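# Stand a toppled gift box upright and open its lid

## Task

A closed gift box is lying on its side on the table. Turn it so it rests on its bottom, then lift the lid open until it is roughly upright or tilted beyond upright. Concealed magnets keep the lid's flap closed, so it takes some pull to free it.

## Robot and tools

Robot: one UR-type arm (ur7e) carrying a sixteen-motor right hand (index, middle, ring, thumb). Its base sits at (0, 0, 0.050) m in the scene frame, almost level. Scene frame: origin on the table top under the base, +z up, +y to the left when looking along +x. The only camera is cam_wrist (896x504), mounted on the hand.

Hand point axes: +z runs along the straight fingers toward the tips, +x runs across the palm away from the thumb, and +y points out of the palm's face. The palm face is at y = -0.062 m. Fingertips reach about 0.12 m past the hand point when straight. A rigid mast at the wrist (x +0.05 to +0.10, z -0.16 to -0.11) can strike things. Fingertips have rubber caps; the rest of the hand is hard plastic.

The row format is used by execute_actions and by move. Each row has 24 numbers, all within [-1, 1], in this order:
- dx, dy, dz, rx, ry, rz: an offset, not a pose. It is measured from the Hand target as it stood when the action or move began, along that target's own axes. 1.0 equals 0.6 m for dx..dz and 180 degrees for the rotation vector rx..rz.
- Sixteen absolute hinge goals: index_mcp, index_abd, index_pip, index_dip, middle_mcp, middle_abd, middle_pip, middle_dip, ring_mcp, ring_abd, ring_pip, ring_dip, thumb_cmc, thumb_axl, thumb_mcp, thumb_ipl. Each scales linearly between its two stops. Finger joints curl toward the palm as the number falls toward -1. Straight positions: _mcp +0.75, _abd 0, _pip +0.58, _dip +0.70, thumb_cmc +0.71, thumb_axl +0.68, thumb_mcp +0.23, thumb_ipl +0.17. Moving thumb_cmc toward -1 swings the thumb across in front of the palm.
- current_limit: a cap from 0 mA at -1 to 550 mA at +1, applied to all motors. It starts at +0.4.
- speed: the rate at which hinge set-points travel, (speed+1)/2 of 8.5 rad/s. It starts at -0.6.
A setting stays in effect until you send a new one. To hold the hand still, send back the same sixteen goals plus current_limit and speed. At the start of a scene, read them from a result first, because 0 is itself a command.

execute_actions(actions, cameras): actions is a list of actions, and each action is a list of up to 15 rows, one per 1/30 s step. A short action keeps repeating its final row. Each row counts from the action's starting target, so sending the same offset twice moves the hand twice. An empty list returns the state with images. cameras can be ["all"], [] or a list of names.

move(target, speed, blend, stop_force, zero, blocking, cameras): runs a straight path toward the offset given by one row, or through up to 15 rows. All rows count from the same starting Hand target, and the whole move must fit in 10 s. speed is in m/s, from 0.002 to 3.6, default 0.25; rotation is capped at twice that in rad/s. blend is a corner radius in m; 0 means stop at each target. stop_force is 3 to 120 N and ends the path when the wrist sensor feels that much push against the direction of travel. Do not use it when the hand is rotating, or when backing away from a contact. zero (default true) takes a fresh sensor zero before the move. blocking=false returns after 0.5 s and cannot be combined with stop_force. The result includes a "move:" line: done (within 3 mm and 2 degrees), off_target, moving, held or fault, plus any limits that acted (paced, held). Neither done nor off_target tells you whether anything was touched.

Other tools: wait(seconds 0-10) lets the scene run. stop brakes a running move. zoom_image(camera "cam_wrist", region [x0,y0,x1,y1] px, at most 504 per side) zooms into the newest image. zero_wrist_force resets the force baseline. read_manual returns licence text. finished_scene(scene) ends the scene for good; call it only once the box stays upright and open without help.

Results: end_effector_position (m) and quat_wxyz are in the scene frame, along with velocities. The Hand target line is the last commanded pose after clipping. Each call requests that target again, so if the hand stops short, send the remaining distance as an offset. Commanded orientation is clipped to within 32 degrees of the measured one. Wrist force and torque are given along the end effector's axes; a third line reports the peak since the previous reading. Joint torques include gravity. For the hand, hand_goal, hand_measured, hand_current_ma and hand_state are listed in motor order. hand_state is one of moving, goal, blocked or overload.

Hazards:
- If the net force on the arm reaches about 150 N, or a joint hits its torque limit (wrist joints 24.9 N m, others 133), the arm faults and stops for 10 s.
- The arm is stiff. Aiming even slightly past a firm surface can trigger a fault, so approach slowly and use a stop_force. To release pressure, command the target back past where the hand currently is.
- A finger motor held at 495 mA or more for 5 s shuts down for 10 s. Ease off the goal or lower current_limit when a grip holds for a long time.
- Paths that pass near the arm's base can flip the shoulder, so route around it.
- Motors over 85 °C trigger a long stop.
- Avoid knocking the box off the table, dropping it, slamming it, or releasing it while it is still moving.

Each tool is called after "Call:" in YAML: its name, and indented under it one key for each argument.

## Session

Call:
execute_actions:
  actions: []

Scene clock: 0.00 s.
end_effector_position=(+0.7362, +0.0285, +0.2887) hand_goal=(+0.754, +0.000, +0.576, +0.696, +0.754, +0.000, +0.576, +0.696, +0.754, +0.000, +0.576, +0.696, +0.714, +0.678, +0.226, +0.168) hand_measured=(+0.754, +0.000, +0.576, +0.696, +0.754, +0.000, +0.576, +0.696, +0.754, +0.000, +0.576, +0.696, +0.714, +0.678, +0.226, +0.168) hand_current_ma=(+0, +0, +0, +0, +0, +0, +0, +0, +0, +0, +0, +0, +0, +0, +0, +0) hand_state=(goal, goal, goal, goal, goal, goal, goal, goal, goal, goal, goal, goal, goal, goal, goal, goal) hand_current_limit=0.40 hand_speed=-0.60 end_effector_quat_wxyz=(+0.243, +0.857, +0.238, +0.387)
Joint positions: [0.095 -1.019 1.799 -3.263 -1.846 0.94]
Joint velocities: within noise
Joint torques (N m): no reading
Motor temperatures (°C): [28 31 31 32 29 35]
Wrist force (N): no reading
Wrist torque (N m): no reading
Wrist force, peak (N): no reading
Hand target: +0.7362, +0.0285, +0.2887; +0.243, +0.857, +0.238, +0.387

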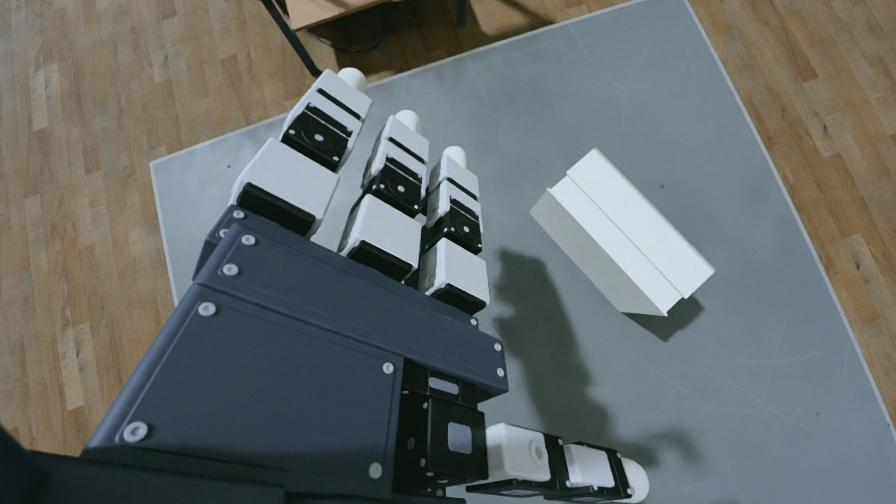

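Call:
zoom_image:
  camera: "cam_wrist"
  region: [500, 120, 750, 360]

Scaled by 2.016.

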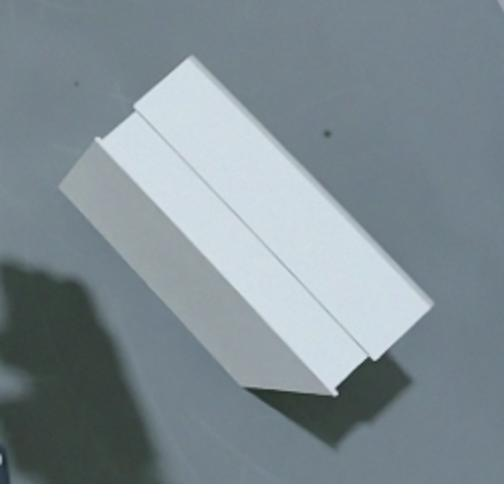

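Call:
move:
  target: [-0.185, 0.130, 0.129, 0.3158, 0.1249, 0.6405, 0.548, 0, 0.358, 0.0435, 0.85, 0, 0.577, 0.696, 0.85, 0, 0.577, 0.696, -0.571, 0.678, 0.978, -0.319, 0.4, -0.6]
  speed: 0.6
  cameras: ["all"]

Scene clock: 19.27 s.
end_effector_position=(+0.7485, -0.1156, +0.2298) hand_goal=(+0.548, +0.000, +0.358, +0.044, +0.850, +0.000, +0.578, +0.696, +0.850, +0.000, +0.578, +0.696, -0.570, +0.678, +0.978, -0.318) hand_measured=(+0.540, +0.000, +0.358, +0.048, +0.842, +0.000, +0.576, +0.696, +0.842, +0.000, +0.576, +0.696, -0.568, +0.678, +0.972, -0.316) hand_current_ma=(-19, +1, +1, +6, -18, +1, -2, +0, -20, +1, -2, +0, +4, -1, -16, +3) hand_state=(goal, goal, goal, goal, goal, goal, goal, goal, goal, goal, goal, goal, goal, goal, goal, goal) hand_current_limit=0.40 hand_speed=-0.60 end_effector_quat_wxyz=(+0.585, -0.586, +0.397, -0.397)
Joint positions: [-0.568 -0.75 1.592 -3.964 -0.579 3.125]
Joint torques (N m): [-8.31 -45.15 -21.89 -2.5 -1.53 1.31]
Wrist force (N): [0.4 2.1 -3.5]
Wrist torque (N m): [0.34 0.06 0.00]
Wrist force, peak (N): [0.5 2.8 -3.4]
Hand target: +0.7485, -0.1156, +0.2297; +0.585, -0.586, +0.397, -0.397
Off the commanded pose: 0.000 m, 0 deg.
move: done
camera_calibration:
cam_wrist: T_world_to_cam=[[-0.29042, 0.716246, -0.634546, 0.482475], [-0.829461, 0.142217, 0.540156, 0.473228], [0.477128, 0.683203, 0.552796, -0.275879], [0, 0, 0, 1]] pos_world=[0.664274, -0.22439, 0.20304]

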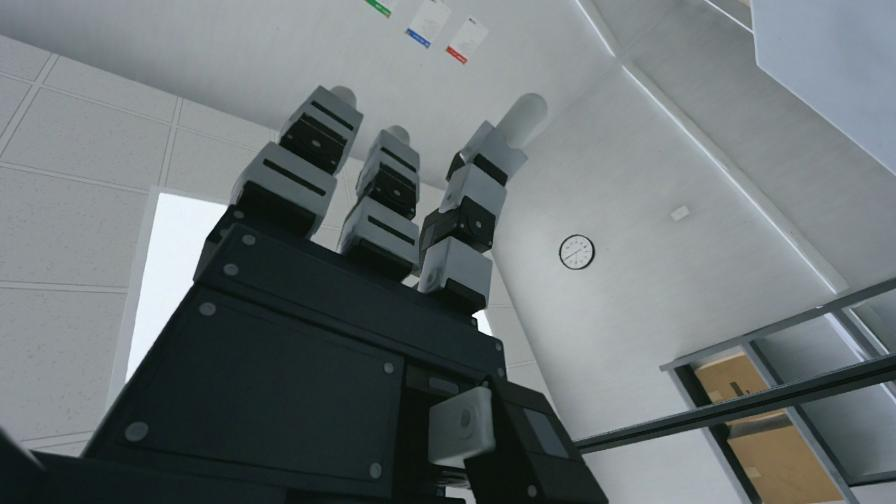

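Call:
move:
  target: [0, 0.258, 0, 0, 0, 0, 0.548, 0, 0.358, 0.0435, 0.85, 0, 0.577, 0.696, 0.85, 0, 0.577, 0.696, -0.571, 0.678, 0.978, -0.319, 0.4, -0.6]
  speed: 0.12
  stop_force: 8
  cameras: ["all"]

Scene clock: 22.27 s.
end_effector_position=(+0.7485, -0.1158, +0.0749) hand_goal=(+0.548, +0.000, +0.358, +0.044, +0.850, +0.000, +0.578, +0.696, +0.850, +0.000, +0.578, +0.696, -0.570, +0.678, +0.978, -0.318) hand_measured=(+0.540, +0.000, +0.358, +0.048, +0.842, +0.000, +0.576, +0.696, +0.842, +0.000, +0.576, +0.696, -0.568, +0.678, +0.972, -0.316) hand_current_ma=(-20, +1, +1, +6, -19, +1, -2, +0, -20, +1, -2, +0, +4, -1, -16, +3) hand_state=(goal, goal, goal, goal, goal, goal, goal, goal, goal, goal, goal, goal, goal, goal, goal, goal) hand_current_limit=0.40 hand_speed=-0.60 end_effector_quat_wxyz=(+0.585, -0.586, +0.397, -0.397)
Joint positions: [-0.57 -0.453 1.522 -4.191 -0.577 3.126]
Joint torques (N m): [3.95 -49.19 -18.98 -2.46 1.55 1.19]
Wrist force (N): [0.1 2.0 -3.3]
Wrist torque (N m): [0.32 0.11 0.00]
Wrist force, peak (N): [0.3 2.9 -3.4]
Hand target: +0.7485, -0.1158, +0.0749; +0.585, -0.586, +0.397, -0.397
Off the commanded pose: 0.000 m, 0 deg.
move: done
camera_calibration:
cam_wrist: T_world_to_cam=[[-0.290334, 0.716383, -0.634431, 0.384358], [-0.829503, 0.142145, 0.540111, 0.556886], [0.477108, 0.683074, 0.552972, -0.190193], [0, 0, 0, 1]] pos_world=[0.664273, -0.22459, 0.0482394]

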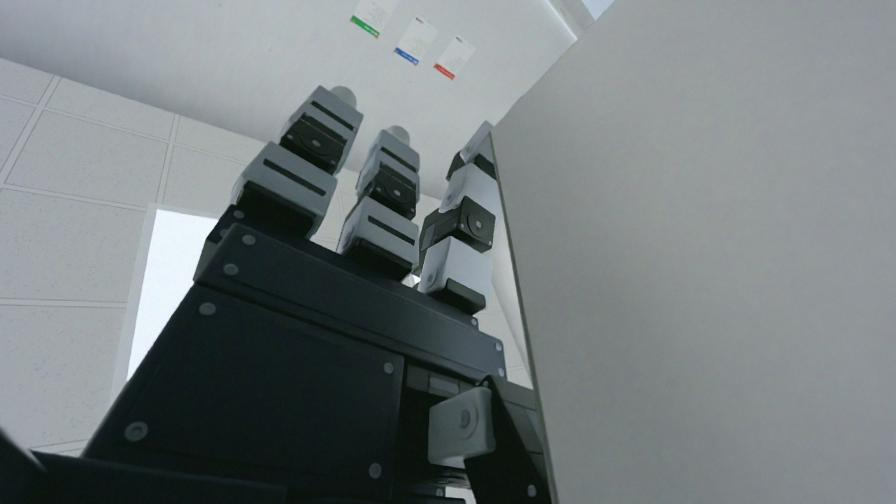

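Call:
move:
  target: [0, 0, 0, 0, 0, 0, 0.37, 0, 0.358, -0.03, 0.85, 0, 0.577, 0.696, 0.85, 0, 0.577, 0.696, -0.571, 0.678, 0.978, -0.60, 0.0, -0.8]

Call:
move:
  target: [0, 0, 0, 0, 0, 0, 0.30, 0, 0.358, -0.05, 0.85, 0, 0.577, 0.696, 0.85, 0, 0.577, 0.696, -0.571, 0.678, 0.978, -0.72, 0.0, -0.8]

Scene clock: 23.70 s.
end_effector_position=(+0.7485, -0.1158, +0.0749) hand_goal=(+0.370, +0.000, +0.358, -0.030, +0.850, +0.000, +0.578, +0.696, +0.850, +0.000, +0.578, +0.696, -0.570, +0.678, +0.978, -0.600) hand_measured=(+0.362, +0.000, +0.358, -0.026, +0.842, +0.000, +0.576, +0.696, +0.842, +0.000, +0.576, +0.696, -0.568, +0.678, +0.974, -0.596) hand_current_ma=(-17, +1, +1, +6, -19, +1, -2, +0, -20, +1, -2, +0, +4, -1, -14, +14) hand_state=(goal, goal, goal, goal, goal, goal, goal, goal, goal, goal, goal, goal, goal, goal, goal, goal) hand_current_limit=0.00 hand_speed=-0.80 end_effector_quat_wxyz=(+0.585, -0.586, +0.397, -0.397)
Joint positions: [-0.57 -0.453 1.522 -4.191 -0.577 3.126]
Joint torques (N m): [3.89 -49.54 -18.16 -2.35 1.22 1.13]
Wrist force (N): [0.2 2.4 -3.5]
Wrist torque (N m): [0.36 0.10 0.01]
Wrist force, peak (N): [0.2 2.3 -3.7]
Hand target: +0.7485, -0.1158, +0.0749; +0.585, -0.586, +0.397, -0.397
Off the commanded pose: 0.000 m, 0 deg.
move: done

Scene clock: 24.20 s.
end_effector_position=(+0.7485, -0.1158, +0.0749) hand_goal=(+0.300, +0.000, +0.358, -0.050, +0.850, +0.000, +0.578, +0.696, +0.850, +0.000, +0.578, +0.696, -0.570, +0.678, +0.978, -0.720) hand_measured=(+0.348, +0.002, +0.380, -0.038, +0.842, +0.000, +0.576, +0.696, +0.842, +0.000, +0.576, +0.696, -0.570, +0.678, +0.998, -0.658) hand_current_ma=(+175, +4, +60, +31, -19, +1, -2, +0, -20, +1, -2, +0, +1, -1, +78, +275) hand_state=(blocked, goal, blocked, goal, goal, goal, goal, goal, goal, goal, goal, goal, goal, goal, blocked, blocked) hand_current_limit=0.00 hand_speed=-0.80 end_effector_quat_wxyz=(+0.585, -0.586, +0.397, -0.397)
Joint positions: [-0.57 -0.453 1.522 -4.191 -0.577 3.126]
Joint torques (N m): [4.2 -49.6 -17.04 -2.38 1.19 1.15]
Wrist force (N): [0.1 3.1 -3.4]
Wrist torque (N m): [0.39 0.11 -0.01]
Wrist force, peak (N): [0.1 3.0 -3.5]
Hand target: +0.7485, -0.1158, +0.0749; +0.585, -0.586, +0.397, -0.397
Off the commanded pose: 0.000 m, 0 deg.
move: done

Call:
move:
  target: [0, 0, 0, 0, 0, 0, 0.12, 0, 0.26, -0.12, 0.85, 0, 0.577, 0.696, 0.85, 0, 0.577, 0.696, -0.571, 0.678, 0.93, -0.88, 0.6, -0.8]

Call:
move:
  target: [0, -0.035, 0, 0, 0, 0, 0.12, 0, 0.26, -0.12, 0.85, 0, 0.577, 0.696, 0.85, 0, 0.577, 0.696, -0.571, 0.678, 0.93, -0.88, 0.6, -0.8]
  speed: 0.06
  cameras: ["all"]

Scene clock: 35.30 s.
end_effector_position=(+0.7485, -0.1158, +0.0749) hand_goal=(+0.120, +0.000, +0.260, -0.120, +0.850, +0.000, +0.578, +0.696, +0.850, +0.000, +0.578, +0.696, -0.570, +0.678, +0.930, -0.880) hand_measured=(+0.348, +0.002, +0.380, -0.052, +0.842, +0.000, +0.576, +0.696, +0.842, +0.000, +0.576, +0.696, -0.572, +0.678, +0.998, -0.664) hand_current_ma=(+440, +4, +440, +243, -19, +1, -2, +0, -20, +1, -2, +0, -3, -1, +328, +440) hand_state=(blocked, goal, blocked, blocked, goal, goal, goal, goal, goal, goal, goal, goal, goal, goal, blocked, blocked) hand_current_limit=0.60 hand_speed=-0.80 end_effector_quat_wxyz=(+0.585, -0.586, +0.397, -0.397)
Joint positions: [-0.57 -0.453 1.522 -4.191 -0.577 3.126]
Joint torques (N m): [3.27 -52.81 -17.23 -1.74 0.75 0.89]
Wrist force (N): [0.1 3.1 -3.4]
Wrist torque (N m): [0.40 0.11 -0.02]
Wrist force, peak (N): [0.2 3.4 -3.5]
Hand target: +0.7485, -0.1158, +0.0749; +0.585, -0.586, +0.397, -0.397
Off the commanded pose: 0.000 m, 0 deg.
move: done

Scene clock: 36.23 s.
end_effector_position=(+0.7485, -0.1158, +0.0958) hand_goal=(+0.120, +0.000, +0.260, -0.120, +0.850, +0.000, +0.578, +0.696, +0.850, +0.000, +0.578, +0.696, -0.570, +0.678, +0.930, -0.880) hand_measured=(+0.348, +0.002, +0.380, -0.052, +0.842, +0.000, +0.576, +0.696, +0.842, +0.000, +0.576, +0.696, -0.576, +0.678, +0.998, -0.666) hand_current_ma=(+440, +4, +440, +243, -19, +1, -2, +0, -20, +1, -2, +0, -11, -1, +328, +440) hand_state=(blocked, goal, blocked, blocked, goal, goal, goal, goal, goal, goal, goal, goal, goal, goal, blocked, blocked) hand_current_limit=0.60 hand_speed=-0.80 end_effector_quat_wxyz=(+0.585, -0.586, +0.397, -0.397)
Joint positions: [-0.57 -0.496 1.54 -4.166 -0.577 3.126]
Joint torques (N m): [5.37 -63.09 -1.78 0.67 -1.45 -1.11]
Wrist force (N): [0.2 3.3 -3.4]
Wrist torque (N m): [0.38 0.09 -0.02]
Wrist force, peak (N): [0.1 3.8 -3.4]
Hand target: +0.7485, -0.1158, +0.0959; +0.585, -0.586, +0.397, -0.397
Off the commanded pose: 0.000 m, 0 deg.
move: done
camera_calibration:
cam_wrist: T_world_to_cam=[[-0.290334, 0.716383, -0.634431, 0.397554], [-0.829503, 0.142145, 0.540111, 0.545652], [0.477108, 0.683074, 0.552972, -0.201695], [0, 0, 0, 1]] pos_world=[0.664273, -0.22459, 0.0690394]

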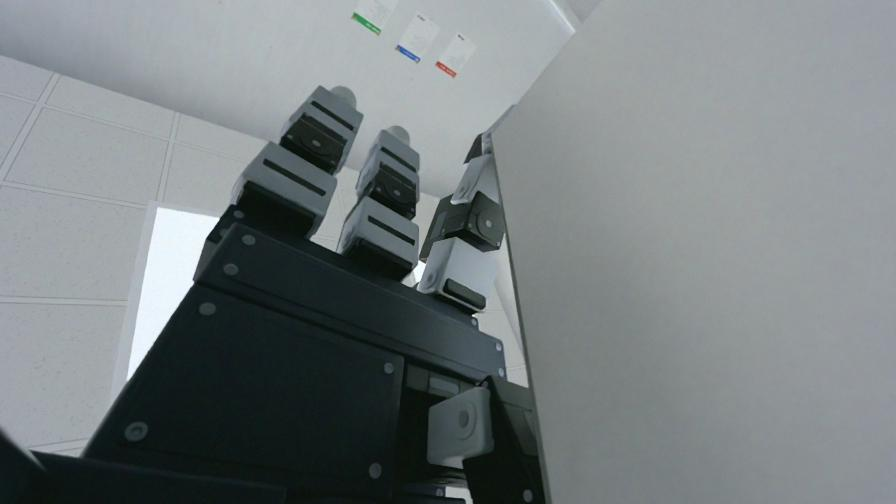

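Call:
move:
  target:
    - [-0.0308, -0.0317, 0, 0, 0, -0.16667, 0.12, 0, 0.26, -0.12, 0.85, 0, 0.577, 0.696, 0.85, 0, 0.577, 0.696, -0.571, 0.678, 0.93, -0.88, 0.6, -0.8]
    - [-0.065, -0.0292, 0, 0, 0, -0.3333, 0.12, 0, 0.26, -0.12, 0.85, 0, 0.577, 0.696, 0.85, 0, 0.577, 0.696, -0.571, 0.678, 0.93, -0.88, 0.6, -0.8]
    - [-0.0933, -0.01, 0, 0, 0, -0.5, 0.12, 0, 0.26, -0.12, 0.85, 0, 0.577, 0.696, 0.85, 0, 0.577, 0.696, -0.571, 0.678, 0.93, -0.88, 0.6, -0.8]
  speed: 0.3
  blend: [0.01, 0.01, 0]
  cameras: ["all"]

Scene clock: 50.10 s.
end_effector_position=(+0.7313, -0.0728, +0.1090) hand_goal=(+0.120, +0.000, +0.260, -0.120, +0.850, +0.000, +0.578, +0.696, +0.850, +0.000, +0.578, +0.696, -0.570, +0.678, +0.930, -0.880) hand_measured=(+0.348, +0.012, +0.380, -0.052, +0.844, +0.002, +0.576, +0.696, +0.844, +0.002, +0.576, +0.696, -0.564, +0.676, +0.998, -0.668) hand_current_ma=(+440, +24, +440, +243, -16, +4, -2, +0, -16, +3, -2, +0, +11, -2, +328, +440) hand_state=(blocked, goal, blocked, blocked, goal, goal, goal, goal, goal, goal, goal, goal, goal, goal, blocked, blocked) hand_current_limit=0.60 hand_speed=-0.80 end_effector_quat_wxyz=(-0.245, +0.706, +0.019, +0.665)
Joint positions: [-0.406 -0.529 1.805 -4.407 -0.739 1.891]
Joint torques (N m): [-1.01 -49.39 -7.08 -1.32 0.11 -0.94]
Wrist force (N): [-2.1 1.7 -1.9]
Wrist torque (N m): [0.13 0.16 0.04]
Wrist force, peak (N): [0.5 3.6 -3.5]
Hand target: +0.7313, -0.0728, +0.1090; -0.245, +0.706, +0.019, +0.665 (not the last commanded pose)
Off the commanded pose: 0.012 m, 19 deg.
FORCE FAULT: contact force on the arm reached its limit, and the arm stopped for 10 seconds. The contact can be on any part of the arm, not only on its tool. That time counts as 20 of the actions that you can send in this scene. The arm's remaining commands of this call were not run. The arm's target is now where it stood when the stop ended, not its last command. The arm accepts commands again.
move: fault; path passed 2 of 3 targets
camera_calibration:
cam_wrist: T_world_to_cam=[[0.130369, -0.327433, -0.935837, 0.0193636], [-0.90848, 0.338571, -0.245018, 0.675767], [0.397075, 0.882132, -0.253327, -0.0692825], [0, 0, 0, 1]] pos_world=[0.638907, -0.161339, 0.166145]

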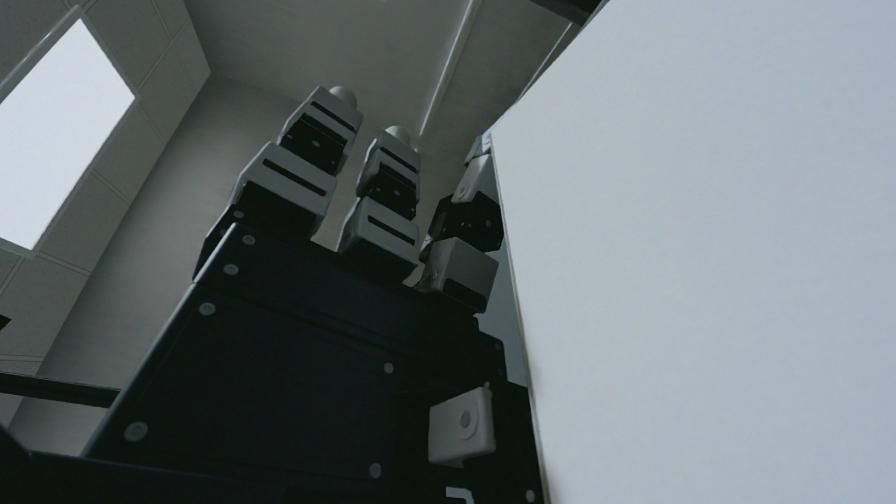

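Call:
move:
  target: [0.018, 0.0747, 0, 0, 0, 0.3944, 0.12, 0, 0.26, -0.12, 0.85, 0, 0.577, 0.696, 0.85, 0, 0.577, 0.696, -0.571, 0.678, 0.93, -0.88, 0.6, -0.8]
  speed: 0.3
  cameras: ["all"]

Scene clock: 56.77 s.
end_effector_position=(+0.7484, -0.1154, +0.1049) hand_goal=(+0.120, +0.000, +0.260, -0.120, +0.850, +0.000, +0.578, +0.696, +0.850, +0.000, +0.578, +0.696, -0.570, +0.678, +0.930, -0.880) hand_measured=(+0.348, +0.010, +0.380, -0.052, +0.842, +0.002, +0.576, +0.696, +0.842, +0.002, +0.576, +0.696, -0.576, +0.678, +0.998, -0.668) hand_current_ma=(+440, +20, +440, +243, -17, +4, -2, +0, -19, +3, -2, +0, -12, -1, +328, +440) hand_state=(blocked, goal, blocked, blocked, goal, goal, goal, goal, goal, goal, goal, goal, goal, goal, blocked, blocked) hand_current_limit=0.60 hand_speed=-0.80 end_effector_quat_wxyz=(+0.586, -0.586, +0.394, -0.399)
Joint positions: [-0.569 -0.512 1.545 -4.162 -0.575 3.127]
Joint torques (N m): [-7.56 -47.76 -20.18 -2.39 1.56 1.28]
Wrist force (N): [0.3 3.1 -3.6]
Wrist torque (N m): [0.39 0.10 -0.02]
Wrist force, peak (N): [0.2 3.6 -3.5]
Hand target: +0.7484, -0.1154, +0.1049; +0.586, -0.586, +0.394, -0.399
Off the commanded pose: 0.000 m, 0 deg.
move: done
camera_calibration:
cam_wrist: T_world_to_cam=[[-0.288271, 0.713802, -0.638268, 0.401511], [-0.832707, 0.142219, 0.535138, 0.543599], [0.472757, 0.685755, 0.553391, -0.203453], [0, 0, 0, 1]] pos_world=[0.664587, -0.22439, 0.07796]

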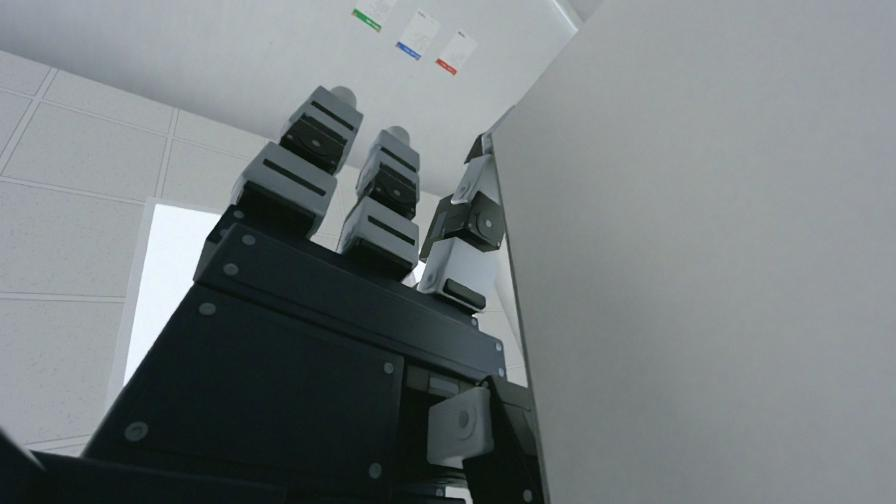

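Call:
move:
  target: [0, 0.0497, 0, 0, 0, 0, 0.12, 0, 0.26, -0.12, 0.85, 0, 0.577, 0.696, 0.85, 0, 0.577, 0.696, -0.571, 0.678, 0.93, -0.88, 0.6, -0.8]
  speed: 0.05
  stop_force: 4

Call:
move:
  target: [0, 0, 0, 0, 0, 0, 0.36, 0, 0.36, -0.03, 0.85, 0, 0.577, 0.696, 0.85, 0, 0.577, 0.696, -0.571, 0.678, 0.978, -0.63, 0.4, -0.8]

Scene clock: 58.83 s.
end_effector_position=(+0.7486, -0.1155, +0.0750) hand_goal=(+0.120, +0.000, +0.260, -0.120, +0.850, +0.000, +0.578, +0.696, +0.850, +0.000, +0.578, +0.696, -0.570, +0.678, +0.930, -0.880) hand_measured=(+0.348, +0.008, +0.380, -0.052, +0.842, +0.002, +0.576, +0.696, +0.842, +0.002, +0.576, +0.696, -0.576, +0.678, +0.998, -0.668) hand_current_ma=(+440, +18, +440, +243, -18, +4, -2, +0, -19, +3, -2, +0, -12, -1, +328, +440) hand_state=(blocked, goal, blocked, blocked, goal, goal, goal, goal, goal, goal, goal, goal, goal, goal, blocked, blocked) hand_current_limit=0.60 hand_speed=-0.80 end_effector_quat_wxyz=(+0.586, -0.586, +0.394, -0.399)
Joint positions: [-0.57 -0.451 1.52 -4.198 -0.575 3.127]
Joint torques (N m): [-6.06 -47.95 -17.57 -2.64 1.7 1.17]
Wrist force (N): [0.6 1.9 -3.4]
Wrist torque (N m): [0.42 0.09 0.04]
Wrist force, peak (N): [0.3 3.5 -3.6]
Hand target: +0.7486, -0.1155, +0.0750; +0.586, -0.586, +0.394, -0.399
Off the commanded pose: 0.000 m, 0 deg.
move: done

Scene clock: 59.33 s.
end_effector_position=(+0.7486, -0.1155, +0.0750) hand_goal=(+0.360, +0.000, +0.360, -0.030, +0.850, +0.000, +0.578, +0.696, +0.850, +0.000, +0.578, +0.696, -0.570, +0.678, +0.978, -0.630) hand_measured=(+0.356, +0.004, +0.368, -0.028, +0.842, +0.002, +0.576, +0.696, +0.842, +0.002, +0.576, +0.696, -0.574, +0.678, +0.982, -0.628) hand_current_ma=(-7, +7, +18, +2, -18, +4, -2, +0, -19, +3, -2, +0, -10, -1, +10, +3) hand_state=(goal, goal, goal, goal, goal, goal, goal, goal, goal, goal, goal, goal, goal, goal, goal, goal) hand_current_limit=0.40 hand_speed=-0.80 end_effector_quat_wxyz=(+0.586, -0.586, +0.394, -0.399)
Joint positions: [-0.57 -0.451 1.52 -4.198 -0.575 3.127]
Joint torques (N m): [-5.25 -51.02 -18.25 -2.36 1.44 1.25]
Wrist force (N): [0.1 2.5 -3.4]
Wrist torque (N m): [0.32 0.12 -0.02]
Wrist force, peak (N): [0.0 3.1 -3.5]
Hand target: +0.7486, -0.1155, +0.0750; +0.586, -0.586, +0.394, -0.399
Off the commanded pose: 0.000 m, 0 deg.
move: done

Call:
move:
  target:
    - [0, 0, 0, 0, 0, 0, 0.548, 0, 0.358, 0.0435, 0.85, 0, 0.577, 0.696, 0.85, 0, 0.577, 0.696, -0.571, 0.678, 0.978, -0.319, 0.4, -0.6]
    - [0, -0.2, 0, 0, 0, 0, 0.548, 0, 0.358, 0.0435, 0.85, 0, 0.577, 0.696, 0.85, 0, 0.577, 0.696, -0.571, 0.678, 0.978, -0.319, 0.4, -0.6]
    - [0, -0.575, -0.08, 0, 0, 0, 0.548, 0, 0.358, 0.0435, 0.85, 0, 0.577, 0.696, 0.85, 0, 0.577, 0.696, -0.571, 0.678, 0.978, -0.319, 0.4, -0.6]
  speed: [0.1, 0.2, 0.4]
  blend: [0, 0.02, 0]
  cameras: ["all"]

Call:
move:
  target: [0, 0, 0, -0.272, 0, 0.4195, 0.548, 0, 0.358, 0.0435, 0.85, 0, 0.577, 0.696, 0.85, 0, 0.577, 0.696, -0.571, 0.678, 0.978, -0.319, 0.4, -0.6]
  speed: 0.5
  cameras: ["all"]

Scene clock: 64.20 s.
end_effector_position=(+0.7022, -0.1320, +0.4198) hand_goal=(+0.548, +0.000, +0.358, +0.044, +0.850, +0.000, +0.578, +0.696, +0.850, +0.000, +0.578, +0.696, -0.570, +0.678, +0.978, -0.318) hand_measured=(+0.528, +0.004, +0.358, +0.040, +0.842, +0.002, +0.576, +0.696, +0.842, +0.002, +0.576, +0.696, -0.574, +0.678, +0.976, -0.320) hand_current_ma=(-63, +6, +1, -6, -20, +4, -2, +0, -21, +3, -2, +0, -6, -1, -3, -6) hand_state=(blocked, goal, goal, goal, goal, goal, goal, goal, goal, goal, goal, goal, goal, goal, goal, goal) hand_current_limit=0.40 hand_speed=-0.60 end_effector_quat_wxyz=(+0.586, -0.586, +0.394, -0.399)
Joint positions: [-0.639 -1.095 1.603 -3.636 -0.505 3.126]
Joint torques (N m): [-6.68 -50.56 -25.62 0.82 1.5 -1.44]
Wrist force (N): [0.2 2.1 -3.4]
Wrist torque (N m): [0.34 0.07 0.13]
Wrist force, peak (N): [0.1 3.3 -3.3]
Hand target: +0.7022, -0.1320, +0.4199; +0.586, -0.586, +0.394, -0.399
Off the commanded pose: 0.000 m, 0 deg.
move: done
camera_calibration:
cam_wrist: T_world_to_cam=[[-0.288122, 0.714033, -0.638078, 0.600891], [-0.832766, 0.142121, 0.535072, 0.33893], [0.472743, 0.685536, 0.553674, -0.344599], [0, 0, 0, 1]] pos_world=[0.618286, -0.24099, 0.392859]

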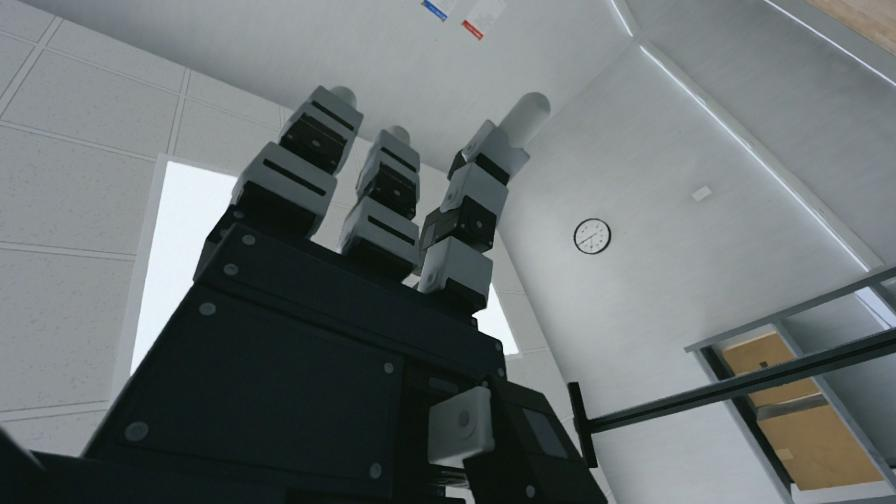

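Scene clock: 66.87 s.
end_effector_position=(+0.7022, -0.1320, +0.4199) hand_goal=(+0.548, +0.000, +0.358, +0.044, +0.850, +0.000, +0.578, +0.696, +0.850, +0.000, +0.578, +0.696, -0.570, +0.678, +0.978, -0.318) hand_measured=(+0.546, +0.000, +0.358, +0.040, +0.844, +0.000, +0.576, +0.696, +0.844, +0.000, +0.576, +0.696, -0.574, +0.678, +0.976, -0.320) hand_current_ma=(-3, -1, +1, -6, -12, -1, -2, +0, -13, -1, -2, +0, -6, +1, -3, -6) hand_state=(goal, goal, goal, goal, goal, goal, goal, goal, goal, goal, goal, goal, goal, goal, goal, goal) hand_current_limit=0.40 hand_speed=-0.60 end_effector_quat_wxyz=(+0.425, -0.406, +0.779, +0.217)
Joint positions: [-0.621 -0.967 1.055 -1.582 -0.585 3.049]
Joint torques (N m): [5.05 -46.42 -28.71 -0.43 -0.08 -1.36]
Wrist force (N): [2.5 1.0 -1.6]
Wrist torque (N m): [0.24 -0.16 0.18]
Wrist force, peak (N): [0.5 1.9 -3.6]
Hand target: +0.7022, -0.1320, +0.4199; +0.425, -0.406, +0.779, +0.217
Off the commanded pose: 0.000 m, 0 deg.
move: done
camera_calibration:
cam_wrist: T_world_to_cam=[[-0.280794, 0.708996, 0.646899, 0.0556655], [0.227257, -0.605734, 0.762523, -0.599606], [0.932475, 0.361124, 0.00896199, -0.48151], [0, 0, 0, 1]] pos_world=[0.600892, -0.228784, 0.425519]

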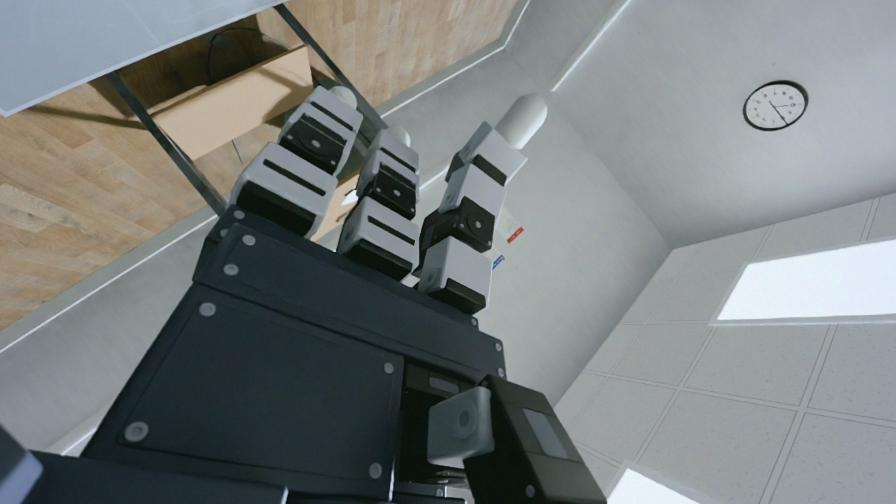

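Call:
move:
  target: [0, 0, 0, -0.272, 0, 0.4195, 0.548, 0, 0.358, 0.0435, 0.85, 0, 0.577, 0.696, 0.85, 0, 0.577, 0.696, -0.571, 0.678, 0.978, -0.319, 0.4, -0.6]
  speed: 0.5

Call:
move:
  target: [0, 0, 0, 0, -0.367, 0, 0.548, 0, 0.358, 0.0435, 0.85, 0, 0.577, 0.696, 0.85, 0, 0.577, 0.696, -0.571, 0.678, 0.978, -0.319, 0.4, -0.6]
  speed: 0.4

Scene clock: 69.77 s.
end_effector_position=(+0.7022, -0.1320, +0.4199) hand_goal=(+0.548, +0.000, +0.358, +0.044, +0.850, +0.000, +0.578, +0.696, +0.850, +0.000, +0.578, +0.696, -0.570, +0.678, +0.978, -0.318) hand_measured=(+0.556, +0.000, +0.358, +0.040, +0.856, +0.000, +0.578, +0.696, +0.858, +0.000, +0.578, +0.696, -0.572, +0.678, +0.980, -0.320) hand_current_ma=(+19, -1, +1, -6, +17, -1, +0, +0, +18, -1, +0, +0, -5, +1, +2, -4) hand_state=(goal, goal, goal, goal, goal, goal, goal, goal, goal, goal, goal, goal, goal, goal, goal, goal) hand_current_limit=0.40 hand_speed=-0.60 end_effector_quat_wxyz=(+0.016, +0.012, +0.708, +0.705)
Joint positions: [-0.621 -0.564 0.592 -0.039 -0.627 3.155]
Joint torques (N m): [6.36 -55.4 -24.9 2.39 -1.55 -1.67]
Wrist force (N): [0.8 -1.2 -1.1]
Wrist torque (N m): [-0.17 0.02 0.11]
Wrist force, peak (N): [2.6 1.2 -1.8]
Hand target: +0.7022, -0.1320, +0.4199; +0.016, +0.012, +0.708, +0.706
Off the commanded pose: 0.000 m, 0 deg.
move: done

Scene clock: 72.20 s.
end_effector_position=(+0.7022, -0.1320, +0.4199) hand_goal=(+0.548, +0.000, +0.358, +0.044, +0.850, +0.000, +0.578, +0.696, +0.850, +0.000, +0.578, +0.696, -0.570, +0.678, +0.978, -0.318) hand_measured=(+0.556, +0.000, +0.358, +0.040, +0.858, +0.000, +0.578, +0.696, +0.858, +0.000, +0.578, +0.696, -0.572, +0.678, +0.980, -0.320) hand_current_ma=(+19, -1, +1, -6, +17, -1, +0, +0, +19, -1, +0, +0, -4, +1, +3, -4) hand_state=(goal, goal, goal, goal, goal, goal, goal, goal, goal, goal, goal, goal, goal, goal, goal, goal) hand_current_limit=0.40 hand_speed=-0.60 end_effector_quat_wxyz=(+0.399, +0.394, +0.585, +0.585)
Joint positions: [-0.597 -1.193 1.667 -0.461 0.549 3.126]
Joint torques (N m): [6.34 -47.16 -7.47 -2.36 1.53 1.15]
Wrist force (N): [0.7 -0.9 -1.4]
Wrist torque (N m): [-0.06 0.07 -0.04]
Wrist force, peak (N): [1.0 -1.2 -1.6]
Hand target: +0.7022, -0.1320, +0.4199; +0.399, +0.394, +0.585, +0.585
Off the commanded pose: 0.000 m, 0 deg.
move: done

Call:
move:
  target: [0, 0, 0, 0, 0, -0.5, 0.548, 0, 0.358, 0.0435, 0.85, 0, 0.577, 0.696, 0.85, 0, 0.577, 0.696, -0.571, 0.678, 0.978, -0.319, 0.4, -0.6]
  speed: 0.6

Call:
move:
  target: [0, 0, 0, 0, 0, -0.5, 0.548, 0, 0.358, 0.0435, 0.85, 0, 0.577, 0.696, 0.85, 0, 0.577, 0.696, -0.571, 0.678, 0.978, -0.319, 0.4, -0.6]
  speed: 0.6

Call:
move:
  target: [0, 0.317, 0.08, 0, 0, 0, 0.548, 0, 0.358, 0.0435, 0.85, 0, 0.577, 0.696, 0.85, 0, 0.577, 0.696, -0.571, 0.678, 0.978, -0.319, 0.4, -0.6]
  speed: 0.3

Scene clock: 75.47 s.
end_effector_position=(+0.7022, -0.1320, +0.4199) hand_goal=(+0.548, +0.000, +0.358, +0.044, +0.850, +0.000, +0.578, +0.696, +0.850, +0.000, +0.578, +0.696, -0.570, +0.678, +0.978, -0.318) hand_measured=(+0.550, -0.002, +0.358, +0.040, +0.852, -0.002, +0.578, +0.696, +0.852, -0.002, +0.578, +0.696, -0.574, +0.680, +0.980, -0.320) hand_current_ma=(+6, -2, +1, -6, +5, -2, +0, +0, +5, -2, +0, +0, -9, +2, +3, -4) hand_state=(goal, goal, goal, goal, goal, goal, goal, goal, goal, goal, goal, goal, goal, goal, goal, goal) hand_current_limit=0.40 hand_speed=-0.60 end_effector_quat_wxyz=(+0.696, -0.135, +0.693, +0.131)
Joint positions: [-0.691 -1.063 1.301 -0.224 0.456 1.554]
Joint torques (N m): [-7.2 -38.85 -27.88 0.78 1.46 -1.42]
Wrist force (N): [1.9 0.7 -2.7]
Wrist torque (N m): [0.22 0.04 0.10]
Wrist force, peak (N): [2.2 0.7 -3.1]
Hand target: +0.7022, -0.1320, +0.4199; +0.696, -0.135, +0.693, +0.131
Off the commanded pose: 0.000 m, 0 deg.
move: done

Scene clock: 77.90 s.
end_effector_position=(+0.7022, -0.1320, +0.4199) hand_goal=(+0.548, +0.000, +0.358, +0.044, +0.850, +0.000, +0.578, +0.696, +0.850, +0.000, +0.578, +0.696, -0.570, +0.678, +0.978, -0.318) hand_measured=(+0.540, -0.002, +0.358, +0.040, +0.842, -0.002, +0.578, +0.696, +0.842, -0.002, +0.578, +0.696, -0.574, +0.680, +0.976, -0.320) hand_current_ma=(-20, -2, +1, -6, -17, -3, +0, +0, -18, -2, +0, +0, -7, +3, -2, -4) hand_state=(goal, goal, goal, goal, goal, goal, goal, goal, goal, goal, goal, goal, goal, goal, goal, goal) hand_current_limit=0.40 hand_speed=-0.60 end_effector_quat_wxyz=(+0.585, -0.585, +0.394, -0.399)
Joint positions: [-0.639 -1.216 1.248 -0.018 0.508 -0.016]
Joint torques (N m): [5.01 -34.63 -27.97 0.61 1.7 -1.45]
Wrist force (N): [0.1 2.1 -3.2]
Wrist torque (N m): [0.32 0.09 0.13]
Wrist force, peak (N): [0.9 2.1 -3.8]
Hand target: +0.7022, -0.1320, +0.4199; +0.585, -0.585, +0.394, -0.399
Off the commanded pose: 0.000 m, 0 deg.
move: done

Scene clock: 79.37 s.
end_effector_position=(+0.7478, -0.1150, +0.2300) hand_goal=(+0.548, +0.000, +0.358, +0.044, +0.850, +0.000, +0.578, +0.696, +0.850, +0.000, +0.578, +0.696, -0.570, +0.678, +0.978, -0.318) hand_measured=(+0.540, -0.002, +0.358, +0.040, +0.842, -0.002, +0.578, +0.696, +0.842, -0.002, +0.578, +0.696, -0.574, +0.680, +0.976, -0.320) hand_current_ma=(-22, -2, +1, -6, -20, -3, +0, +0, -22, -2, +0, +0, -7, +3, -3, -4) hand_state=(goal, goal, goal, goal, goal, goal, goal, goal, goal, goal, goal, goal, goal, goal, goal, goal) hand_current_limit=0.40 hand_speed=-0.60 end_effector_quat_wxyz=(+0.585, -0.585, +0.395, -0.399)
Joint positions: [-0.567 -1.028 1.471 -0.431 0.58 -0.014]
Joint torques (N m): [5.81 -39.05 -9.13 -2.52 1.63 1.24]
Wrist force (N): [0.3 2.1 -3.4]
Wrist torque (N m): [0.34 0.09 0.02]
Wrist force, peak (N): [0.3 3.8 -3.1]
Hand target: +0.7478, -0.1150, +0.2298; +0.585, -0.585, +0.394, -0.399
Off the commanded pose: 0.000 m, 0 deg.
move: done

Call:
move:
  target: [0.001, 0.258, 0.001, 0, 0, 0, 0.548, 0, 0.358, 0.0435, 0.85, 0, 0.577, 0.696, 0.85, 0, 0.577, 0.696, -0.571, 0.678, 0.978, -0.319, 0.4, -0.6]
  speed: 0.15
  stop_force: 8

Call:
move:
  target: [0, 0, 0, 0, 0, 0, 0.37, 0, 0.358, -0.03, 0.85, 0, 0.577, 0.696, 0.85, 0, 0.577, 0.696, -0.571, 0.678, 0.978, -0.60, 0.0, -0.7]

Call:
move:
  target: [0, 0, 0, 0, 0, 0, 0.30, 0, 0.358, -0.05, 0.85, 0, 0.577, 0.696, 0.85, 0, 0.577, 0.696, -0.571, 0.678, 0.978, -0.72, 0.0, -0.8]

Call:
move:
  target: [0, -0.035, 0, 0, 0, 0, 0.12, 0, 0.26, -0.12, 0.85, 0, 0.577, 0.696, 0.85, 0, 0.577, 0.696, -0.571, 0.678, 0.93, -0.88, 0.5, -0.8]
  speed: 0.06
  cameras: ["all"]

Scene clock: 82.37 s.
end_effector_position=(+0.7495, -0.1160, +0.0751) hand_goal=(+0.548, +0.000, +0.358, +0.044, +0.850, +0.000, +0.578, +0.696, +0.850, +0.000, +0.578, +0.696, -0.570, +0.678, +0.978, -0.318) hand_measured=(+0.540, -0.002, +0.358, +0.040, +0.842, -0.002, +0.578, +0.696, +0.842, -0.002, +0.578, +0.696, -0.574, +0.680, +0.976, -0.320) hand_current_ma=(-22, -2, +1, -6, -20, -3, +0, +0, -22, -2, +0, +0, -7, +3, -3, -4) hand_state=(goal, goal, goal, goal, goal, goal, goal, goal, goal, goal, goal, goal, goal, goal, goal, goal) hand_current_limit=0.40 hand_speed=-0.60 end_effector_quat_wxyz=(+0.585, -0.585, +0.394, -0.399)
Joint positions: [-0.569 -0.821 1.58 -0.747 0.578 -0.014]
Joint torques (N m): [4.97 -43.95 -21.41 -2.47 1.49 1.22]
Wrist force (N): [0.2 2.2 -3.4]
Wrist torque (N m): [0.35 0.08 0.02]
Wrist force, peak (N): [0.3 3.1 -3.6]
Hand target: +0.7495, -0.1160, +0.0751; +0.585, -0.585, +0.394, -0.399
Off the commanded pose: 0.000 m, 0 deg.
move: done

Scene clock: 83.00 s.
end_effector_position=(+0.7495, -0.1160, +0.0751) hand_goal=(+0.370, +0.000, +0.358, -0.030, +0.850, +0.000, +0.578, +0.696, +0.850, +0.000, +0.578, +0.696, -0.570, +0.678, +0.978, -0.600) hand_measured=(+0.362, -0.002, +0.358, -0.026, +0.842, -0.002, +0.578, +0.696, +0.842, -0.002, +0.578, +0.696, -0.574, +0.680, +0.976, -0.598) hand_current_ma=(-17, -2, +1, +6, -20, -3, +0, +0, -22, -2, +0, +0, -7, +3, -3, +5) hand_state=(goal, goal, goal, goal, goal, goal, goal, goal, goal, goal, goal, goal, goal, goal, goal, goal) hand_current_limit=0.00 hand_speed=-0.70 end_effector_quat_wxyz=(+0.585, -0.585, +0.394, -0.399)
Joint positions: [-0.569 -0.821 1.58 -0.747 0.578 -0.014]
Joint torques (N m): [5.71 -43.65 -22.12 -2.37 1.58 1.21]
Wrist force (N): [0.2 2.1 -3.3]
Wrist torque (N m): [0.34 0.08 0.01]
Wrist force, peak (N): [0.2 2.3 -3.5]
Hand target: +0.7495, -0.1160, +0.0751; +0.585, -0.585, +0.394, -0.399
Off the commanded pose: 0.000 m, 0 deg.
move: done

Scene clock: 83.50 s.
end_effector_position=(+0.7495, -0.1160, +0.0751) hand_goal=(+0.300, +0.000, +0.358, -0.050, +0.850, +0.000, +0.578, +0.696, +0.850, +0.000, +0.578, +0.696, -0.570, +0.678, +0.978, -0.720) hand_measured=(+0.350, +0.002, +0.380, -0.038, +0.842, -0.002, +0.578, +0.696, +0.842, -0.002, +0.578, +0.696, -0.572, +0.680, +0.998, -0.660) hand_current_ma=(+181, +5, +59, +30, -20, -3, +0, +0, -22, -2, +0, +0, -5, +3, +77, +275) hand_state=(blocked, goal, blocked, goal, goal, goal, goal, goal, goal, goal, goal, goal, goal, goal, blocked, blocked) hand_current_limit=0.00 hand_speed=-0.80 end_effector_quat_wxyz=(+0.585, -0.585, +0.394, -0.399)
Joint positions: [-0.569 -0.82 1.58 -0.747 0.578 -0.014]
Joint torques (N m): [5.97 -44.81 -22.25 -2.12 1.57 1.22]
Wrist force (N): [0.2 3.0 -3.5]
Wrist torque (N m): [0.43 0.08 0.01]
Wrist force, peak (N): [0.2 3.1 -3.5]
Hand target: +0.7495, -0.1160, +0.0751; +0.585, -0.585, +0.394, -0.399
Off the commanded pose: 0.000 m, 0 deg.
move: done

Scene clock: 84.43 s.
end_effector_position=(+0.7494, -0.1159, +0.0959) hand_goal=(+0.120, +0.000, +0.260, -0.120, +0.850, +0.000, +0.578, +0.696, +0.850, +0.000, +0.578, +0.696, -0.570, +0.678, +0.930, -0.880) hand_measured=(+0.350, +0.002, +0.380, -0.052, +0.842, -0.002, +0.578, +0.696, +0.842, -0.002, +0.578, +0.696, -0.574, +0.680, +0.998, -0.668) hand_current_ma=(+412, +5, +412, +248, -20, -3, +0, +0, -22, -2, +0, +0, -10, +3, +328, +413) hand_state=(blocked, goal, blocked, blocked, goal, goal, goal, goal, goal, goal, goal, goal, goal, goal, blocked, blocked) hand_current_limit=0.50 hand_speed=-0.80 end_effector_quat_wxyz=(+0.585, -0.585, +0.394, -0.399)
Joint positions: [-0.569 -0.853 1.573 -0.708 0.578 -0.014]
Joint torques (N m): [5.42 -58.47 -24.24 0.61 1.62 -1.37]
Wrist force (N): [0.5 3.2 -3.4]
Wrist torque (N m): [0.41 0.06 0.00]
Wrist force, peak (N): [0.2 3.8 -3.4]
Hand target: +0.7494, -0.1159, +0.0961; +0.585, -0.585, +0.394, -0.399
Off the commanded pose: 0.000 m, 0 deg.
move: done
camera_calibration:
cam_wrist: T_world_to_cam=[[-0.286311, 0.714638, -0.638215, 0.395034], [-0.832459, 0.144253, 0.534979, 0.549254], [0.474381, 0.684458, 0.553606, -0.19993], [0, 0, 0, 1]] pos_world=[0.665177, -0.224694, 0.0689597]

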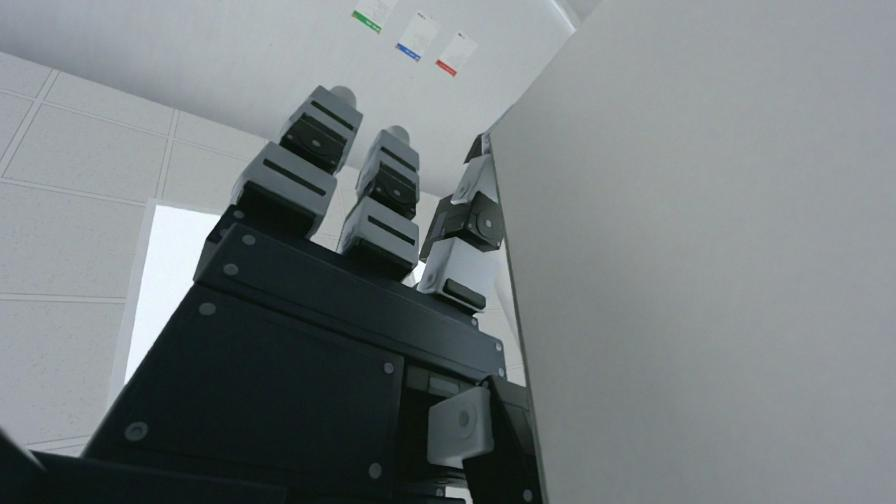

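Call:
move:
  target:
    - [-0.0308, -0.0317, 0, 0, 0, -0.16667, 0.12, 0, 0.26, -0.12, 0.85, 0, 0.577, 0.696, 0.85, 0, 0.577, 0.696, -0.571, 0.678, 0.93, -0.88, 0.5, -0.8]
    - [-0.065, -0.0292, 0, 0, 0, -0.3333, 0.12, 0, 0.26, -0.12, 0.85, 0, 0.577, 0.696, 0.85, 0, 0.577, 0.696, -0.571, 0.678, 0.93, -0.88, 0.5, -0.8]
    - [-0.0933, -0.01, 0, 0, 0, -0.5, 0.12, 0, 0.26, -0.12, 0.85, 0, 0.577, 0.696, 0.85, 0, 0.577, 0.696, -0.571, 0.678, 0.93, -0.88, 0.5, -0.8]
  speed: 0.3
  blend: [0.01, 0.01, 0]
  cameras: ["all"]

Scene clock: 88.37 s.
end_effector_position=(+0.7286, -0.0639, +0.1017) hand_goal=(+0.120, +0.000, +0.260, -0.120, +0.850, +0.000, +0.578, +0.696, +0.850, +0.000, +0.578, +0.696, -0.570, +0.678, +0.930, -0.880) hand_measured=(+0.350, +0.010, +0.380, -0.052, +0.848, +0.002, +0.578, +0.696, +0.848, +0.002, +0.578, +0.696, -0.564, +0.678, +0.998, -0.668) hand_current_ma=(+412, +23, +412, +248, -5, +3, +0, +0, -5, +2, +0, +0, +11, -1, +328, +412) hand_state=(blocked, goal, blocked, blocked, goal, goal, goal, goal, goal, goal, goal, goal, goal, goal, blocked, blocked) hand_current_limit=0.50 hand_speed=-0.80 end_effector_quat_wxyz=(-0.131, +0.693, +0.135, +0.696)
Joint positions: [-0.373 -0.91 1.913 -0.993 0.774 -1.581]
Joint torques (N m): [5.4 -37.15 -3.14 -2.94 1.62 -1.72]
Wrist force (N): [-1.8 0.7 -1.5]
Wrist torque (N m): [0.04 0.08 0.19]
Wrist force, peak (N): [0.6 3.7 -3.5]
Hand target: +0.7286, -0.0639, +0.1017; -0.131, +0.693, +0.135, +0.696
Off the commanded pose: 0.000 m, 0 deg.
move: done
camera_calibration:
cam_wrist: T_world_to_cam=[[0.234716, -0.593216, -0.770067, -0.094002], [-0.86454, 0.234764, -0.44436, 0.650147], [0.444385, 0.770053, -0.457756, -0.0987497], [0, 0, 0, 1]] pos_world=[0.628025, -0.132352, 0.171308]

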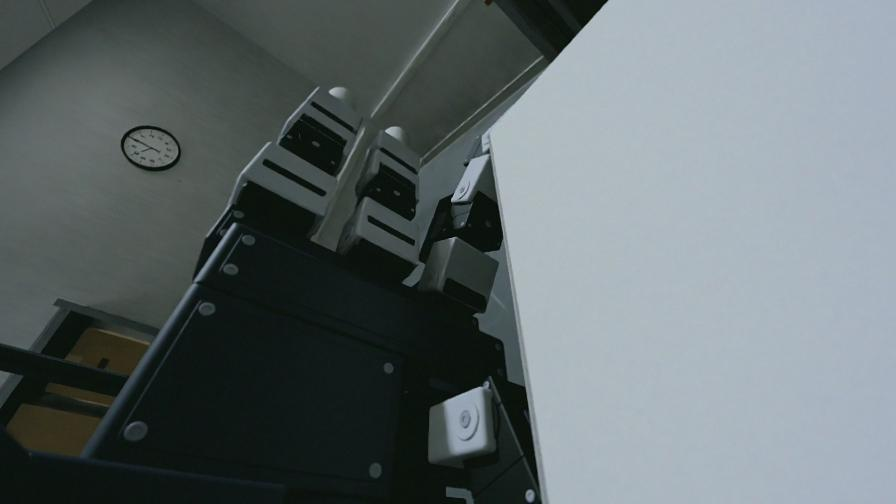

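Call:
move:
  target: [-0.074, 0, 0, 0, 0, 0, 0.12, 0, 0.26, -0.12, 0.85, 0, 0.577, 0.696, 0.85, 0, 0.577, 0.696, -0.571, 0.678, 0.93, -0.88, 0.5, -0.8]
  speed: 0.05
  stop_force: 3
  cameras: ["all"]

Scene clock: 91.63 s.
end_effector_position=(+0.7287, -0.0640, +0.0668) hand_goal=(+0.120, +0.000, +0.260, -0.120, +0.850, +0.000, +0.578, +0.696, +0.850, +0.000, +0.578, +0.696, -0.570, +0.678, +0.930, -0.880) hand_measured=(+0.350, +0.008, +0.380, -0.054, +0.848, +0.002, +0.578, +0.696, +0.848, +0.002, +0.578, +0.696, -0.562, +0.676, +0.998, -0.668) hand_current_ma=(+412, +16, +412, +234, -4, +4, +0, +0, -5, +3, +0, +0, +20, -2, +328, +412) hand_state=(blocked, goal, blocked, blocked, goal, goal, goal, goal, goal, goal, goal, goal, goal, goal, blocked, blocked) hand_current_limit=0.50 hand_speed=-0.80 end_effector_quat_wxyz=(-0.131, +0.693, +0.135, +0.696)
Joint positions: [-0.374 -0.835 1.911 -1.065 0.773 -1.582]
Joint torques (N m): [3.29 -53.54 -0.81 -0.05 1.29 1.03]
Wrist force (N): [-2.0 0.7 -1.7]
Wrist torque (N m): [0.07 0.13 0.14]
Wrist force, peak (N): [3.2 0.8 -2.3]
Hand target: +0.7287, -0.0640, +0.0668; -0.131, +0.693, +0.135, +0.696 (not the last commanded pose)
Off the commanded pose: 0.009 m, 0 deg.
move: contact
camera_calibration:
cam_wrist: T_world_to_cam=[[0.234546, -0.593507, -0.769894, -0.120915], [-0.864676, 0.23453, -0.444219, 0.634785], [0.444211, 0.769899, -0.458183, -0.114547], [0, 0, 0, 1]] pos_world=[0.628127, -0.13245, 0.136409]

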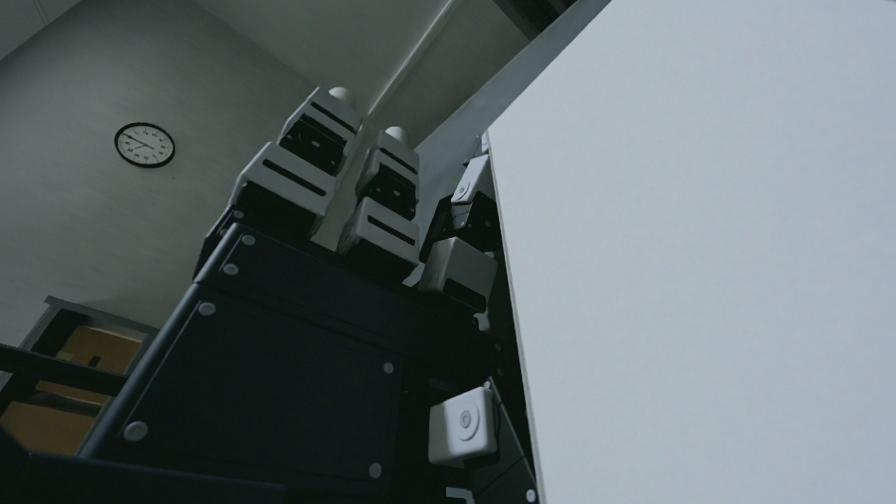

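Call:
move:
  target: [-0.0115, 0, 0, 0, 0, 0, 0.25, 0, 0.33, -0.06, 0.85, 0, 0.577, 0.696, 0.85, 0, 0.577, 0.696, -0.571, 0.678, 0.96, -0.74, -0.2, -0.8]
  speed: 0.03
  stop_force: 7
  cameras: ["all"]

Scene clock: 93.37 s.
end_effector_position=(+0.7287, -0.0640, +0.0599) hand_goal=(+0.250, +0.000, +0.330, -0.060, +0.850, +0.000, +0.578, +0.696, +0.850, +0.000, +0.578, +0.696, -0.570, +0.678, +0.960, -0.740) hand_measured=(+0.362, -0.010, +0.380, -0.050, +0.848, +0.002, +0.578, +0.696, +0.848, +0.002, +0.578, +0.696, -0.604, +0.682, +0.998, -0.670) hand_current_ma=(+220, -19, +165, +27, -4, +4, +0, +0, -5, +3, +0, +0, -111, +9, +160, +220) hand_state=(blocked, goal, blocked, goal, goal, goal, goal, goal, goal, goal, goal, goal, blocked, goal, blocked, blocked) hand_current_limit=-0.20 hand_speed=-0.80 end_effector_quat_wxyz=(-0.131, +0.693, +0.135, +0.696)
Joint positions: [-0.374 -0.82 1.909 -1.079 0.773 -1.582]
Joint torques (N m): [-7.49 -34.68 -17.86 -1.8 -1.73 -0.93]
Wrist force (N): [2.9 1.5 -2.3]
Wrist torque (N m): [0.07 -0.10 0.04]
Wrist force, peak (N): [3.5 1.7 -2.2]
Hand target: +0.7287, -0.0640, +0.0599; -0.131, +0.693, +0.135, +0.696
Off the commanded pose: 0.000 m, 0 deg.
move: done
camera_calibration:
cam_wrist: T_world_to_cam=[[0.234556, -0.593531, -0.769873, -0.126239], [-0.864632, 0.234583, -0.444277, 0.631706], [0.444292, 0.769865, -0.458163, -0.117767], [0, 0, 0, 1]] pos_world=[0.628126, -0.13245, 0.129509]

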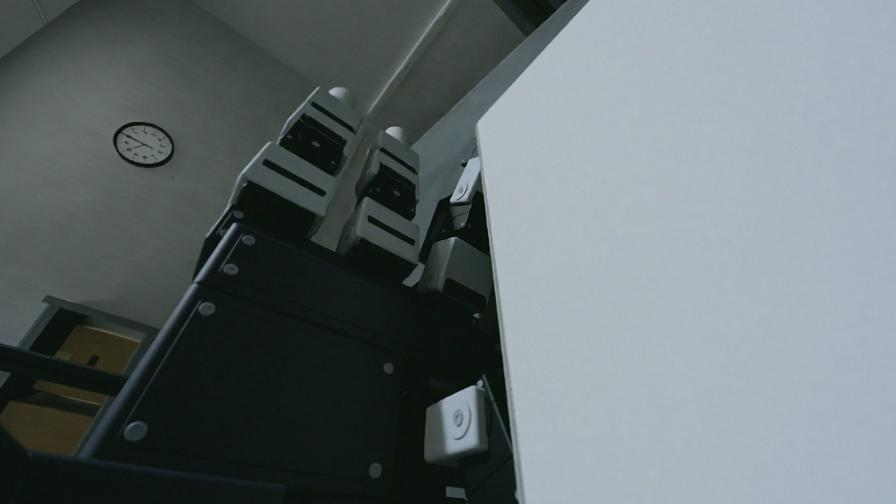

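Call:
move:
  target: [0, 0, 0, 0, 0, 0, 0.37, 0, 0.38, -0.03, 0.85, 0, 0.577, 0.696, 0.85, 0, 0.577, 0.696, -0.571, 0.678, 0.978, -0.62, 0.2, -0.9]

Call:
move:
  target:
    - [0, 0, 0, 0, 0, 0, 0.56, 0, 0.378, 0.1, 0.85, 0, 0.577, 0.696, 0.85, 0, 0.577, 0.696, -0.571, 0.678, 0.978, -0.3, 0.4, -0.7]
    - [0, -0.1, 0, 0, 0, 0, 0.56, 0, 0.378, 0.1, 0.85, 0, 0.577, 0.696, 0.85, 0, 0.577, 0.696, -0.571, 0.678, 0.978, -0.3, 0.4, -0.7]
    - [0.05, -0.27, 0, 0, 0, 0, 0.56, 0, 0.378, 0.1, 0.85, 0, 0.577, 0.696, 0.85, 0, 0.577, 0.696, -0.571, 0.678, 0.978, -0.3, 0.4, -0.7]
  speed: [0.1, 0.1, 0.25]
  blend: [0, 0.02, 0]
  cameras: ["all"]

Scene clock: 94.53 s.
end_effector_position=(+0.7287, -0.0640, +0.0598) hand_goal=(+0.370, +0.000, +0.380, -0.030, +0.850, +0.000, +0.578, +0.696, +0.850, +0.000, +0.578, +0.696, -0.570, +0.678, +0.978, -0.620) hand_measured=(+0.370, +0.002, +0.384, -0.032, +0.848, +0.002, +0.578, +0.696, +0.848, +0.002, +0.578, +0.696, -0.566, +0.678, +0.980, -0.622) hand_current_ma=(+0, +2, +6, -4, -4, +4, +0, +0, -5, +3, +0, +0, +9, -1, +5, -5) hand_state=(goal, goal, goal, goal, goal, goal, goal, goal, goal, goal, goal, goal, goal, goal, goal, goal) hand_current_limit=0.20 hand_speed=-0.90 end_effector_quat_wxyz=(-0.131, +0.693, +0.135, +0.696)
Joint positions: [-0.374 -0.82 1.909 -1.079 0.773 -1.582]
Joint torques (N m): [-6.77 -41.92 -17.32 -2.02 -0.85 -1.15]
Wrist force (N): [-1.0 0.6 -1.8]
Wrist torque (N m): [0.07 0.08 0.13]
Wrist force, peak (N): [3.4 1.7 -2.4]
Hand target: +0.7287, -0.0640, +0.0599; -0.131, +0.693, +0.135, +0.696
Off the commanded pose: 0.000 m, 0 deg.
move: done

Scene clock: 97.00 s.
end_effector_position=(+0.6687, +0.0866, +0.0889) hand_goal=(+0.560, +0.000, +0.378, +0.100, +0.850, +0.000, +0.578, +0.696, +0.850, +0.000, +0.578, +0.696, -0.570, +0.678, +0.978, -0.300) hand_measured=(+0.558, +0.002, +0.380, +0.096, +0.848, +0.002, +0.578, +0.696, +0.848, +0.002, +0.578, +0.696, -0.566, +0.676, +0.980, -0.302) hand_current_ma=(-3, +2, +5, -6, -3, +4, +0, +0, -3, +3, +0, +0, +9, -3, +4, -5) hand_state=(goal, goal, goal, goal, goal, goal, goal, goal, goal, goal, goal, goal, goal, goal, goal, goal) hand_current_limit=0.40 hand_speed=-0.70 end_effector_quat_wxyz=(-0.131, +0.693, +0.135, +0.696)
Joint positions: [-0.08 -0.957 2.088 -1.123 1.067 -1.579]
Joint torques (N m): [5.99 -47.64 -0.43 -0.09 1.71 -0.01]
Wrist force (N): [-1.0 0.6 -1.8]
Wrist torque (N m): [0.06 0.08 0.02]
Wrist force, peak (N): [-1.2 1.6 -2.0]
Hand target: +0.6686, +0.0866, +0.0889; -0.131, +0.693, +0.135, +0.696
Off the commanded pose: 0.000 m, 0 deg.
move: done
camera_calibration:
cam_wrist: T_world_to_cam=[[0.234546, -0.593507, -0.769894, -0.000504425], [-0.864676, 0.23453, -0.444219, 0.557425], [0.444211, 0.769899, -0.458183, -0.193638], [0, 0, 0, 1]] pos_world=[0.568127, 0.0180497, 0.158509]

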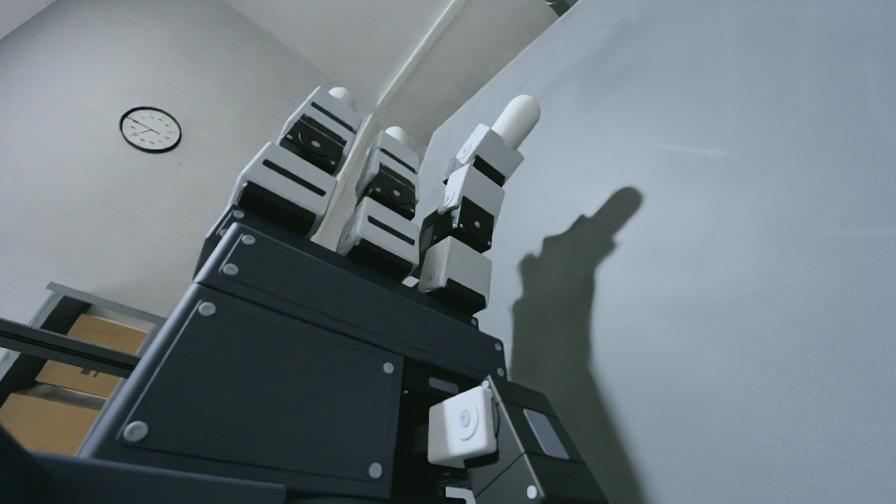

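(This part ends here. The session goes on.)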